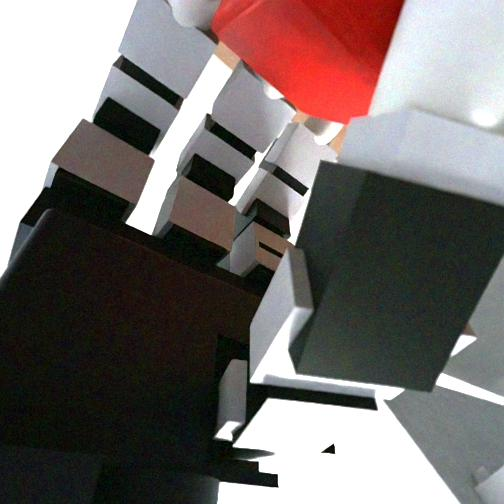

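Scene clock: 264.03 s.
move: off_target
base_odometry: x=-0.758 y=+0.859 heading=-2.833
base_tilt: forward=-0.1 right=+0.5
base_status: not commanded
joint_positions: joint_1_rad=+6.293 joint_2_rad=+0.687 joint_3_rad=+3.150 joint_4_rad=-2.312 joint_5_rad=-0.031 joint_6_rad=+0.992 joint_7_rad=+0.005 hand_index_mcp=+0.840 hand_index_abd=+0.061 hand_index_pip=-0.382 hand_index_dip=+0.703 hand_middle_mcp=+0.729 hand_middle_abd=+0.003 hand_middle_pip=-0.693 hand_middle_dip=+0.698 hand_ring_mcp=+0.662 hand_ring_abd=-0.007 hand_ring_pip=-0.773 hand_ring_dip=+0.664 hand_thumb_cmc=-0.876 hand_thumb_axl=+0.679 hand_thumb_mcp=+0.153 hand_thumb_ipl=-0.077 hand_current_limit=+0.600 hand_speed=-0.700
joint_status: hand_middle_mcp off_target (ended at +0.729, target +0.620); hand_middle_pip off_target (ended at -0.693, target -0.850); hand_middle_dip off_target (ended at +0.698, target +0.650); hand_ring_mcp off_target (ended at +0.662, target +0.620); hand_ring_pip off_target (ended at -0.773, target -0.850); hand_thumb_mcp off_target (ended at +0.153, target -0.150); hand_thumb_ipl off_target (ended at -0.077, target -0.120); the others done
hand_state: goal,overload,goal,goal,blocked,goal,blocked,blocked,blocked,goal,blocked,goal,goal,goal,blocked,blocked
index_mcp_current_ma: -9
index_abd_current_ma: 0
index_pip_current_ma: 2
index_dip_current_ma: 3
middle_mcp_current_ma: 403
middle_abd_current_ma: 2
middle_pip_current_ma: 440
middle_dip_current_ma: 124
ring_mcp_current_ma: 113
ring_abd_current_ma: -8
ring_pip_current_ma: 233
ring_dip_current_ma: 24
thumb_cmc_current_ma: 23
thumb_axl_current_ma: 1
thumb_mcp_current_ma: 440
thumb_ipl_current_ma: 159
hand_goal_index_mcp: 0.846
hand_goal_index_abd: 0.000
hand_goal_index_pip: -0.384
hand_goal_index_dip: 0.700
hand_goal_middle_mcp: 0.620
hand_goal_middle_abd: 0.000
hand_goal_middle_pip: -0.850
hand_goal_middle_dip: 0.650
hand_goal_ring_mcp: 0.620
hand_goal_ring_abd: 0.000
hand_goal_ring_pip: -0.850
hand_goal_ring_dip: 0.650
hand_goal_thumb_cmc: -0.890
hand_goal_thumb_axl: 0.678
hand_goal_thumb_mcp: -0.150
hand_goal_thumb_ipl: -0.120
motor_effort: joint_1_rad=+0(1) joint_2_rad=-24(26) joint_3_rad=+2(2) joint_4_rad=+7(7) joint_5_rad=+0(1) joint_6_rad=+6(8) joint_7_rad=+0(1)
hand_pose: x=+0.6687 y=+0.0072 z=+0.4913 quat_wxyz=(-0.370, +0.584, -0.609, +0.390) (m; base frame)
hand_target: x=+0.6622 y=+0.0192 z=+0.4930 quat_wxyz=(-0.394, +0.573, -0.615, +0.373) (m; base frame)
hand_status: not commanded
pictures: wrist_camera

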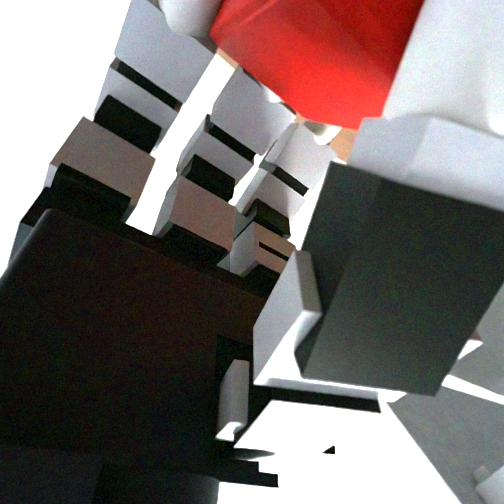

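Call:
move(
  joints={"joint_2_rad": 0.60, "joint_4_rad": -2.335, "joint_6_rad": 0.93},
  cameras=["wrist_camera"],
)

Call:
move(
  joints={"joint_2_rad": 0.45, "joint_4_rad": -2.27, "joint_6_rad": 0.72},
  cameras=["wrist_camera"],
)

Scene clock: 270.43 s.
move: done
base_odometry: x=-0.758 y=+0.859 heading=-2.833
base_tilt: forward=+0.0 right=+0.4
base_status: not commanded
joint_positions: joint_1_rad=+6.293 joint_2_rad=+0.640 joint_3_rad=+3.150 joint_4_rad=-2.312 joint_5_rad=-0.031 joint_6_rad=+0.958 joint_7_rad=+0.005 hand_index_mcp=+0.840 hand_index_abd=+0.061 hand_index_pip=-0.382 hand_index_dip=+0.703 hand_middle_mcp=+0.729 hand_middle_abd=+0.003 hand_middle_pip=-0.693 hand_middle_dip=+0.698 hand_ring_mcp=+0.647 hand_ring_abd=-0.007 hand_ring_pip=-0.816 hand_ring_dip=+0.664 hand_thumb_cmc=-0.863 hand_thumb_axl=+0.681 hand_thumb_mcp=+0.153 hand_thumb_ipl=-0.076 hand_current_limit=+0.600 hand_speed=-0.700
joint_status: all done
hand_state: goal,overload,goal,goal,blocked,goal,blocked,blocked,blocked,goal,blocked,goal,blocked,goal,blocked,blocked
index_mcp_current_ma: -9
index_abd_current_ma: 0
index_pip_current_ma: 2
index_dip_current_ma: 3
middle_mcp_current_ma: 403
middle_abd_current_ma: 2
middle_pip_current_ma: 440
middle_dip_current_ma: 124
ring_mcp_current_ma: 62
ring_abd_current_ma: -8
ring_pip_current_ma: 79
ring_dip_current_ma: 24
thumb_cmc_current_ma: 59
thumb_axl_current_ma: 3
thumb_mcp_current_ma: 440
thumb_ipl_current_ma: 163
hand_goal_index_mcp: 0.846
hand_goal_index_abd: 0.000
hand_goal_index_pip: -0.384
hand_goal_index_dip: 0.700
hand_goal_middle_mcp: 0.620
hand_goal_middle_abd: 0.000
hand_goal_middle_pip: -0.850
hand_goal_middle_dip: 0.650
hand_goal_ring_mcp: 0.620
hand_goal_ring_abd: 0.000
hand_goal_ring_pip: -0.850
hand_goal_ring_dip: 0.650
hand_goal_thumb_cmc: -0.890
hand_goal_thumb_axl: 0.678
hand_goal_thumb_mcp: -0.150
hand_goal_thumb_ipl: -0.120
on_its_own: hand_ring_pip moved -0.043 toward your old target -0.850
motor_effort: joint_1_rad=+1(1) joint_2_rad=-26(29) joint_3_rad=+1(2) joint_4_rad=+8(9) joint_5_rad=+0(1) joint_6_rad=+8(9) joint_7_rad=+0(1)
hand_pose: x=+0.6705 y=+0.0074 z=+0.5095 quat_wxyz=(-0.374, +0.581, -0.606, +0.394) (m; base frame)
hand_target: x=+0.6596 y=+0.0187 z=+0.5189 quat_wxyz=(-0.390, +0.575, -0.617, +0.371) (m; base frame)
hand_status: not commanded
pictures: wrist_camera

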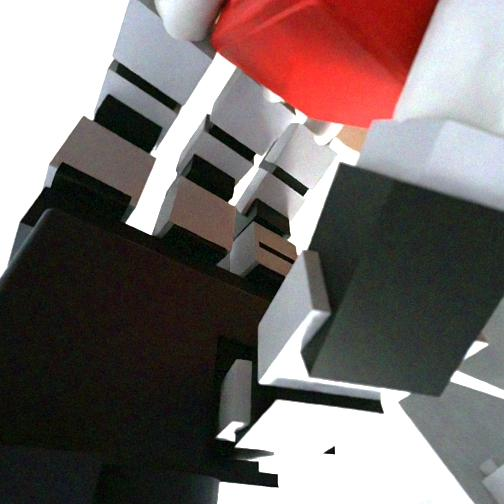

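Scene clock: 271.83 s.
move: done
base_odometry: x=-0.758 y=+0.859 heading=-2.833
base_tilt: forward=-0.1 right=+0.4
base_status: not commanded
joint_positions: joint_1_rad=+6.293 joint_2_rad=+0.484 joint_3_rad=+3.150 joint_4_rad=-2.302 joint_5_rad=-0.031 joint_6_rad=+0.774 joint_7_rad=+0.005 hand_index_mcp=+0.840 hand_index_abd=+0.061 hand_index_pip=-0.382 hand_index_dip=+0.703 hand_middle_mcp=+0.729 hand_middle_abd=+0.003 hand_middle_pip=-0.693 hand_middle_dip=+0.698 hand_ring_mcp=+0.647 hand_ring_abd=-0.007 hand_ring_pip=-0.816 hand_ring_dip=+0.664 hand_thumb_cmc=-0.863 hand_thumb_axl=+0.681 hand_thumb_mcp=+0.153 hand_thumb_ipl=-0.076 hand_current_limit=+0.600 hand_speed=-0.700
joint_status: all done
hand_state: goal,overload,goal,goal,blocked,goal,blocked,blocked,blocked,goal,blocked,goal,blocked,goal,blocked,blocked
index_mcp_current_ma: -9
index_abd_current_ma: 0
index_pip_current_ma: 2
index_dip_current_ma: 3
middle_mcp_current_ma: 403
middle_abd_current_ma: 2
middle_pip_current_ma: 440
middle_dip_current_ma: 124
ring_mcp_current_ma: 62
ring_abd_current_ma: -8
ring_pip_current_ma: 79
ring_dip_current_ma: 24
thumb_cmc_current_ma: 59
thumb_axl_current_ma: 3
thumb_mcp_current_ma: 440
thumb_ipl_current_ma: 163
hand_goal_index_mcp: 0.846
hand_goal_index_abd: 0.000
hand_goal_index_pip: -0.384
hand_goal_index_dip: 0.700
hand_goal_middle_mcp: 0.620
hand_goal_middle_abd: 0.000
hand_goal_middle_pip: -0.850
hand_goal_middle_dip: 0.650
hand_goal_ring_mcp: 0.620
hand_goal_ring_abd: 0.000
hand_goal_ring_pip: -0.850
hand_goal_ring_dip: 0.650
hand_goal_thumb_cmc: -0.890
hand_goal_thumb_axl: 0.678
hand_goal_thumb_mcp: -0.150
hand_goal_thumb_ipl: -0.120
motor_effort: joint_1_rad=+1(1) joint_2_rad=-24(29) joint_3_rad=+2(2) joint_4_rad=+10(11) joint_5_rad=+0(1) joint_6_rad=+8(10) joint_7_rad=+0(1)
hand_pose: x=+0.6614 y=+0.0090 z=+0.5541 quat_wxyz=(-0.371, +0.583, -0.611, +0.386) (m; base frame)
hand_target: x=+0.6702 y=+0.0173 z=+0.5724 quat_wxyz=(-0.390, +0.574, -0.615, +0.374) (m; base frame)
hand_status: not commanded
pictures: wrist_camera

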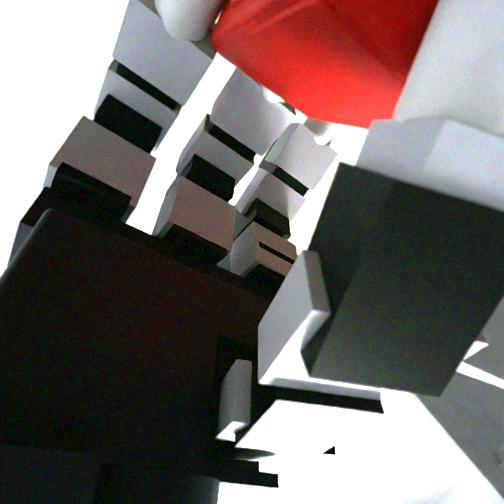

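Call:
move(
  joints={"joint_2_rad": 0.16, "joint_4_rad": -2.05, "joint_6_rad": 0.15},
)

Call:
move(
  base={"translate_m": -0.3},
  speeds={"translate_m": 0.3},
  joints={"joint_2_rad": -0.047, "joint_4_rad": -1.05, "joint_6_rad": -0.95},
  min_time_s=2,
  cameras=["wrist_camera"],
)

Call:
move(
  base={"strafe_m": 1.04},
  speeds={"strafe_m": 0.35},
  cameras=["all"],
)

Scene clock: 300.17 s.
move: done
base_odometry: x=-0.758 y=+0.859 heading=-2.833
base_tilt: forward=+0.0 right=+0.4
base_status: not commanded
joint_positions: joint_1_rad=+6.293 joint_2_rad=+0.187 joint_3_rad=+3.150 joint_4_rad=-2.091 joint_5_rad=-0.031 joint_6_rad=+0.205 joint_7_rad=+0.005 hand_index_mcp=+0.840 hand_index_abd=+0.061 hand_index_pip=-0.382 hand_index_dip=+0.703 hand_middle_mcp=+0.729 hand_middle_abd=+0.003 hand_middle_pip=-0.693 hand_middle_dip=+0.698 hand_ring_mcp=+0.647 hand_ring_abd=-0.007 hand_ring_pip=-0.816 hand_ring_dip=+0.664 hand_thumb_cmc=-0.863 hand_thumb_axl=+0.681 hand_thumb_mcp=+0.153 hand_thumb_ipl=-0.076 hand_current_limit=+0.600 hand_speed=-0.700
joint_status: all done
hand_state: goal,overload,goal,goal,blocked,goal,blocked,blocked,blocked,goal,blocked,goal,blocked,goal,blocked,blocked
index_mcp_current_ma: -9
index_abd_current_ma: 0
index_pip_current_ma: 2
index_dip_current_ma: 3
middle_mcp_current_ma: 403
middle_abd_current_ma: 2
middle_pip_current_ma: 440
middle_dip_current_ma: 124
ring_mcp_current_ma: 62
ring_abd_current_ma: -8
ring_pip_current_ma: 79
ring_dip_current_ma: 24
thumb_cmc_current_ma: 59
thumb_axl_current_ma: 3
thumb_mcp_current_ma: 440
thumb_ipl_current_ma: 163
hand_goal_index_mcp: 0.846
hand_goal_index_abd: 0.000
hand_goal_index_pip: -0.384
hand_goal_index_dip: 0.700
hand_goal_middle_mcp: 0.620
hand_goal_middle_abd: 0.000
hand_goal_middle_pip: -0.850
hand_goal_middle_dip: 0.650
hand_goal_ring_mcp: 0.620
hand_goal_ring_abd: 0.000
hand_goal_ring_pip: -0.850
hand_goal_ring_dip: 0.650
hand_goal_thumb_cmc: -0.890
hand_goal_thumb_axl: 0.678
hand_goal_thumb_mcp: -0.150
hand_goal_thumb_ipl: -0.120
motor_effort: joint_1_rad=+1(1) joint_2_rad=-21(26) joint_3_rad=+2(2) joint_4_rad=+16(16) joint_5_rad=+0(1) joint_6_rad=+8(11) joint_7_rad=+0(1)
hand_pose: x=+0.6602 y=+0.0145 z=+0.6714 quat_wxyz=(-0.359, +0.594, -0.623, +0.361) (m; base frame)
hand_target: x=+0.6655 y=+0.0140 z=+0.6940 quat_wxyz=(-0.368, +0.584, -0.628, +0.360) (m; base frame)
hand_status: not commanded
pictures: none

Scene clock: 302.80 s.
move: done
base_odometry: x=-0.471 y=+0.949 heading=-2.833
base_tilt: forward=+0.0 right=+0.4
base_status: done
joint_positions: joint_1_rad=+6.293 joint_2_rad=-0.021 joint_3_rad=+3.150 joint_4_rad=-1.099 joint_5_rad=-0.031 joint_6_rad=-0.895 joint_7_rad=+0.005 hand_index_mcp=+0.840 hand_index_abd=+0.061 hand_index_pip=-0.382 hand_index_dip=+0.703 hand_middle_mcp=+0.729 hand_middle_abd=+0.003 hand_middle_pip=-0.693 hand_middle_dip=+0.698 hand_ring_mcp=+0.647 hand_ring_abd=-0.007 hand_ring_pip=-0.816 hand_ring_dip=+0.664 hand_thumb_cmc=-0.863 hand_thumb_axl=+0.681 hand_thumb_mcp=+0.153 hand_thumb_ipl=-0.076 hand_current_limit=+0.600 hand_speed=-0.700
joint_status: all done
hand_state: goal,overload,goal,goal,blocked,goal,blocked,blocked,blocked,goal,blocked,goal,blocked,goal,blocked,blocked
index_mcp_current_ma: -9
index_abd_current_ma: 0
index_pip_current_ma: 1
index_dip_current_ma: 3
middle_mcp_current_ma: 403
middle_abd_current_ma: 2
middle_pip_current_ma: 440
middle_dip_current_ma: 124
ring_mcp_current_ma: 62
ring_abd_current_ma: -8
ring_pip_current_ma: 78
ring_dip_current_ma: 24
thumb_cmc_current_ma: 59
thumb_axl_current_ma: 3
thumb_mcp_current_ma: 440
thumb_ipl_current_ma: 163
hand_goal_index_mcp: 0.846
hand_goal_index_abd: 0.000
hand_goal_index_pip: -0.384
hand_goal_index_dip: 0.700
hand_goal_middle_mcp: 0.620
hand_goal_middle_abd: 0.000
hand_goal_middle_pip: -0.850
hand_goal_middle_dip: 0.650
hand_goal_ring_mcp: 0.620
hand_goal_ring_abd: 0.000
hand_goal_ring_pip: -0.850
hand_goal_ring_dip: 0.650
hand_goal_thumb_cmc: -0.890
hand_goal_thumb_axl: 0.678
hand_goal_thumb_mcp: -0.150
hand_goal_thumb_ipl: -0.120
motor_effort: joint_1_rad=+1(2) joint_2_rad=-16(24) joint_3_rad=+2(2) joint_4_rad=+18(20) joint_5_rad=+0(1) joint_6_rad=+8(10) joint_7_rad=+0(1)
hand_pose: x=+0.6315 y=+0.0231 z=+1.0557 quat_wxyz=(-0.397, +0.585, -0.595, +0.384) (m; base frame)
hand_target: x=+0.6136 y=+0.0103 z=+1.0810 quat_wxyz=(-0.397, +0.558, -0.612, +0.395) (m; base frame)
hand_status: not commanded
pictures: wrist_camera

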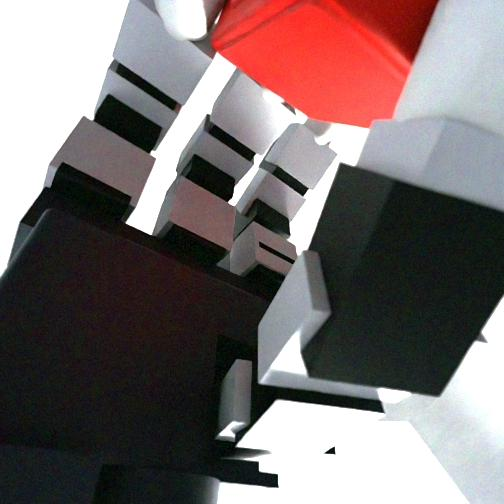

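Scene clock: 306.80 s.
move: done
base_odometry: x=-0.156 y=-0.042 heading=-2.833
base_tilt: forward=-0.1 right=+0.4
base_status: done
joint_positions: joint_1_rad=+6.295 joint_2_rad=-0.021 joint_3_rad=+3.149 joint_4_rad=-1.098 joint_5_rad=-0.031 joint_6_rad=-0.897 joint_7_rad=+0.005 hand_index_mcp=+0.840 hand_index_abd=+0.061 hand_index_pip=-0.382 hand_index_dip=+0.703 hand_middle_mcp=+0.729 hand_middle_abd=+0.003 hand_middle_pip=-0.693 hand_middle_dip=+0.698 hand_ring_mcp=+0.647 hand_ring_abd=-0.007 hand_ring_pip=-0.816 hand_ring_dip=+0.664 hand_thumb_cmc=-0.863 hand_thumb_axl=+0.681 hand_thumb_mcp=+0.153 hand_thumb_ipl=-0.076 hand_current_limit=+0.600 hand_speed=-0.700
joint_status: not commanded
hand_state: goal,overload,goal,goal,blocked,goal,blocked,blocked,blocked,goal,blocked,goal,blocked,goal,blocked,blocked
index_mcp_current_ma: -9
index_abd_current_ma: 0
index_pip_current_ma: 1
index_dip_current_ma: 3
middle_mcp_current_ma: 403
middle_abd_current_ma: 2
middle_pip_current_ma: 440
middle_dip_current_ma: 124
ring_mcp_current_ma: 62
ring_abd_current_ma: -8
ring_pip_current_ma: 78
ring_dip_current_ma: 24
thumb_cmc_current_ma: 59
thumb_axl_current_ma: 3
thumb_mcp_current_ma: 440
thumb_ipl_current_ma: 163
hand_goal_index_mcp: 0.846
hand_goal_index_abd: 0.000
hand_goal_index_pip: -0.384
hand_goal_index_dip: 0.700
hand_goal_middle_mcp: 0.620
hand_goal_middle_abd: 0.000
hand_goal_middle_pip: -0.850
hand_goal_middle_dip: 0.650
hand_goal_ring_mcp: 0.620
hand_goal_ring_abd: 0.000
hand_goal_ring_pip: -0.850
hand_goal_ring_dip: 0.650
hand_goal_thumb_cmc: -0.890
hand_goal_thumb_axl: 0.678
hand_goal_thumb_mcp: -0.150
hand_goal_thumb_ipl: -0.120
motor_effort: joint_1_rad=+1(2) joint_2_rad=-16(18) joint_3_rad=+2(3) joint_4_rad=+18(18) joint_5_rad=+0(1) joint_6_rad=+9(9) joint_7_rad=+0(1)
hand_pose: x=+0.6310 y=+0.0228 z=+1.0559 quat_wxyz=(-0.396, +0.584, -0.595, +0.384) (m; base frame)
hand_target: x=+0.6136 y=+0.0103 z=+1.0810 quat_wxyz=(-0.397, +0.558, -0.612, +0.395) (m; base frame)
hand_status: not commanded
pictures: base_camera, wrist_camera

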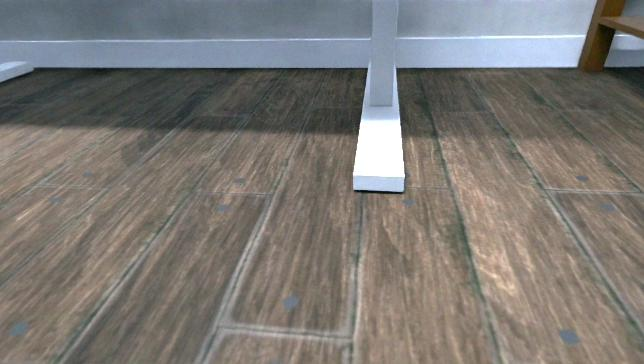

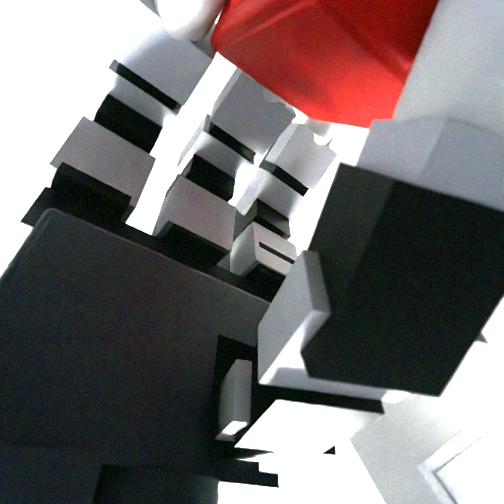

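Call:
move(
  base={"translate_m": 0.35},
  speeds={"translate_m": 0.25},
)

Call:
move(
  joints={"joint_2_rad": -0.06, "joint_4_rad": -1.465, "joint_6_rad": -0.56},
  min_time_s=1.5,
  cameras=["all"],
)

Scene clock: 319.30 s.
move: done
base_odometry: x=-0.489 y=-0.148 heading=-2.833
base_tilt: forward=+0.0 right=+0.4
base_status: done
joint_positions: joint_1_rad=+6.295 joint_2_rad=-0.030 joint_3_rad=+3.149 joint_4_rad=-1.096 joint_5_rad=-0.031 joint_6_rad=-0.899 joint_7_rad=+0.004 hand_index_mcp=+0.840 hand_index_abd=+0.061 hand_index_pip=-0.382 hand_index_dip=+0.703 hand_middle_mcp=+0.729 hand_middle_abd=+0.003 hand_middle_pip=-0.693 hand_middle_dip=+0.698 hand_ring_mcp=+0.647 hand_ring_abd=-0.007 hand_ring_pip=-0.816 hand_ring_dip=+0.664 hand_thumb_cmc=-0.863 hand_thumb_axl=+0.681 hand_thumb_mcp=+0.153 hand_thumb_ipl=-0.076 hand_current_limit=+0.600 hand_speed=-0.700
joint_status: not commanded
hand_state: goal,overload,goal,goal,blocked,goal,blocked,blocked,blocked,goal,blocked,goal,blocked,goal,blocked,blocked
index_mcp_current_ma: -9
index_abd_current_ma: 0
index_pip_current_ma: 1
index_dip_current_ma: 3
middle_mcp_current_ma: 403
middle_abd_current_ma: 2
middle_pip_current_ma: 440
middle_dip_current_ma: 124
ring_mcp_current_ma: 62
ring_abd_current_ma: -8
ring_pip_current_ma: 78
ring_dip_current_ma: 24
thumb_cmc_current_ma: 60
thumb_axl_current_ma: 3
thumb_mcp_current_ma: 440
thumb_ipl_current_ma: 163
hand_goal_index_mcp: 0.846
hand_goal_index_abd: 0.000
hand_goal_index_pip: -0.384
hand_goal_index_dip: 0.700
hand_goal_middle_mcp: 0.620
hand_goal_middle_abd: 0.000
hand_goal_middle_pip: -0.850
hand_goal_middle_dip: 0.650
hand_goal_ring_mcp: 0.620
hand_goal_ring_abd: 0.000
hand_goal_ring_pip: -0.850
hand_goal_ring_dip: 0.650
hand_goal_thumb_cmc: -0.890
hand_goal_thumb_axl: 0.678
hand_goal_thumb_mcp: -0.150
hand_goal_thumb_ipl: -0.120
motor_effort: joint_1_rad=+1(1) joint_2_rad=-16(19) joint_3_rad=+2(2) joint_4_rad=+18(18) joint_5_rad=+0(1) joint_6_rad=+9(9) joint_7_rad=+0(1)
hand_pose: x=+0.6275 y=+0.0228 z=+1.0607 quat_wxyz=(-0.399, +0.583, -0.593, +0.386) (m; base frame)
hand_target: x=+0.6136 y=+0.0103 z=+1.0810 quat_wxyz=(-0.397, +0.558, -0.612, +0.395) (m; base frame)
hand_status: not commanded
pictures: none

Scene clock: 321.37 s.
move: done
base_odometry: x=-0.489 y=-0.148 heading=-2.833
base_tilt: forward=-0.1 right=+0.5
base_status: not commanded
joint_positions: joint_1_rad=+6.295 joint_2_rad=-0.030 joint_3_rad=+3.149 joint_4_rad=-1.435 joint_5_rad=-0.031 joint_6_rad=-0.619 joint_7_rad=+0.004 hand_index_mcp=+0.840 hand_index_abd=+0.061 hand_index_pip=-0.382 hand_index_dip=+0.703 hand_middle_mcp=+0.729 hand_middle_abd=+0.003 hand_middle_pip=-0.693 hand_middle_dip=+0.698 hand_ring_mcp=+0.647 hand_ring_abd=-0.007 hand_ring_pip=-0.816 hand_ring_dip=+0.664 hand_thumb_cmc=-0.863 hand_thumb_axl=+0.681 hand_thumb_mcp=+0.153 hand_thumb_ipl=-0.076 hand_current_limit=+0.600 hand_speed=-0.700
joint_status: all done
hand_state: goal,overload,goal,goal,blocked,goal,blocked,blocked,blocked,goal,blocked,goal,blocked,goal,blocked,blocked
index_mcp_current_ma: -9
index_abd_current_ma: 0
index_pip_current_ma: 1
index_dip_current_ma: 3
middle_mcp_current_ma: 403
middle_abd_current_ma: 2
middle_pip_current_ma: 440
middle_dip_current_ma: 124
ring_mcp_current_ma: 62
ring_abd_current_ma: -8
ring_pip_current_ma: 78
ring_dip_current_ma: 24
thumb_cmc_current_ma: 60
thumb_axl_current_ma: 3
thumb_mcp_current_ma: 440
thumb_ipl_current_ma: 163
hand_goal_index_mcp: 0.846
hand_goal_index_abd: 0.000
hand_goal_index_pip: -0.384
hand_goal_index_dip: 0.700
hand_goal_middle_mcp: 0.620
hand_goal_middle_abd: 0.000
hand_goal_middle_pip: -0.850
hand_goal_middle_dip: 0.650
hand_goal_ring_mcp: 0.620
hand_goal_ring_abd: 0.000
hand_goal_ring_pip: -0.850
hand_goal_ring_dip: 0.650
hand_goal_thumb_cmc: -0.890
hand_goal_thumb_axl: 0.678
hand_goal_thumb_mcp: -0.150
hand_goal_thumb_ipl: -0.120
motor_effort: joint_1_rad=+1(1) joint_2_rad=-17(18) joint_3_rad=+1(2) joint_4_rad=+19(20) joint_5_rad=+0(1) joint_6_rad=+9(9) joint_7_rad=+0(1)
hand_pose: x=+0.6505 y=+0.0210 z=+0.9465 quat_wxyz=(-0.381, +0.591, -0.608, +0.369) (m; base frame)
hand_target: x=+0.6507 y=+0.0105 z=+0.9605 quat_wxyz=(-0.394, +0.563, -0.612, +0.391) (m; base frame)
hand_status: not commanded
pictures: base_camera, wrist_camera

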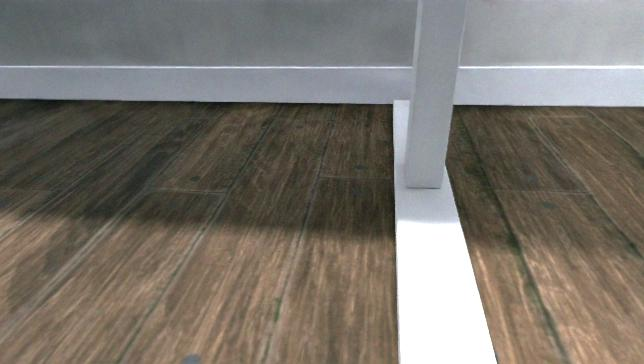

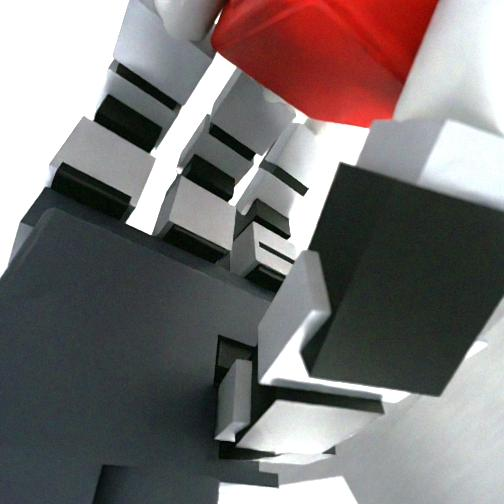

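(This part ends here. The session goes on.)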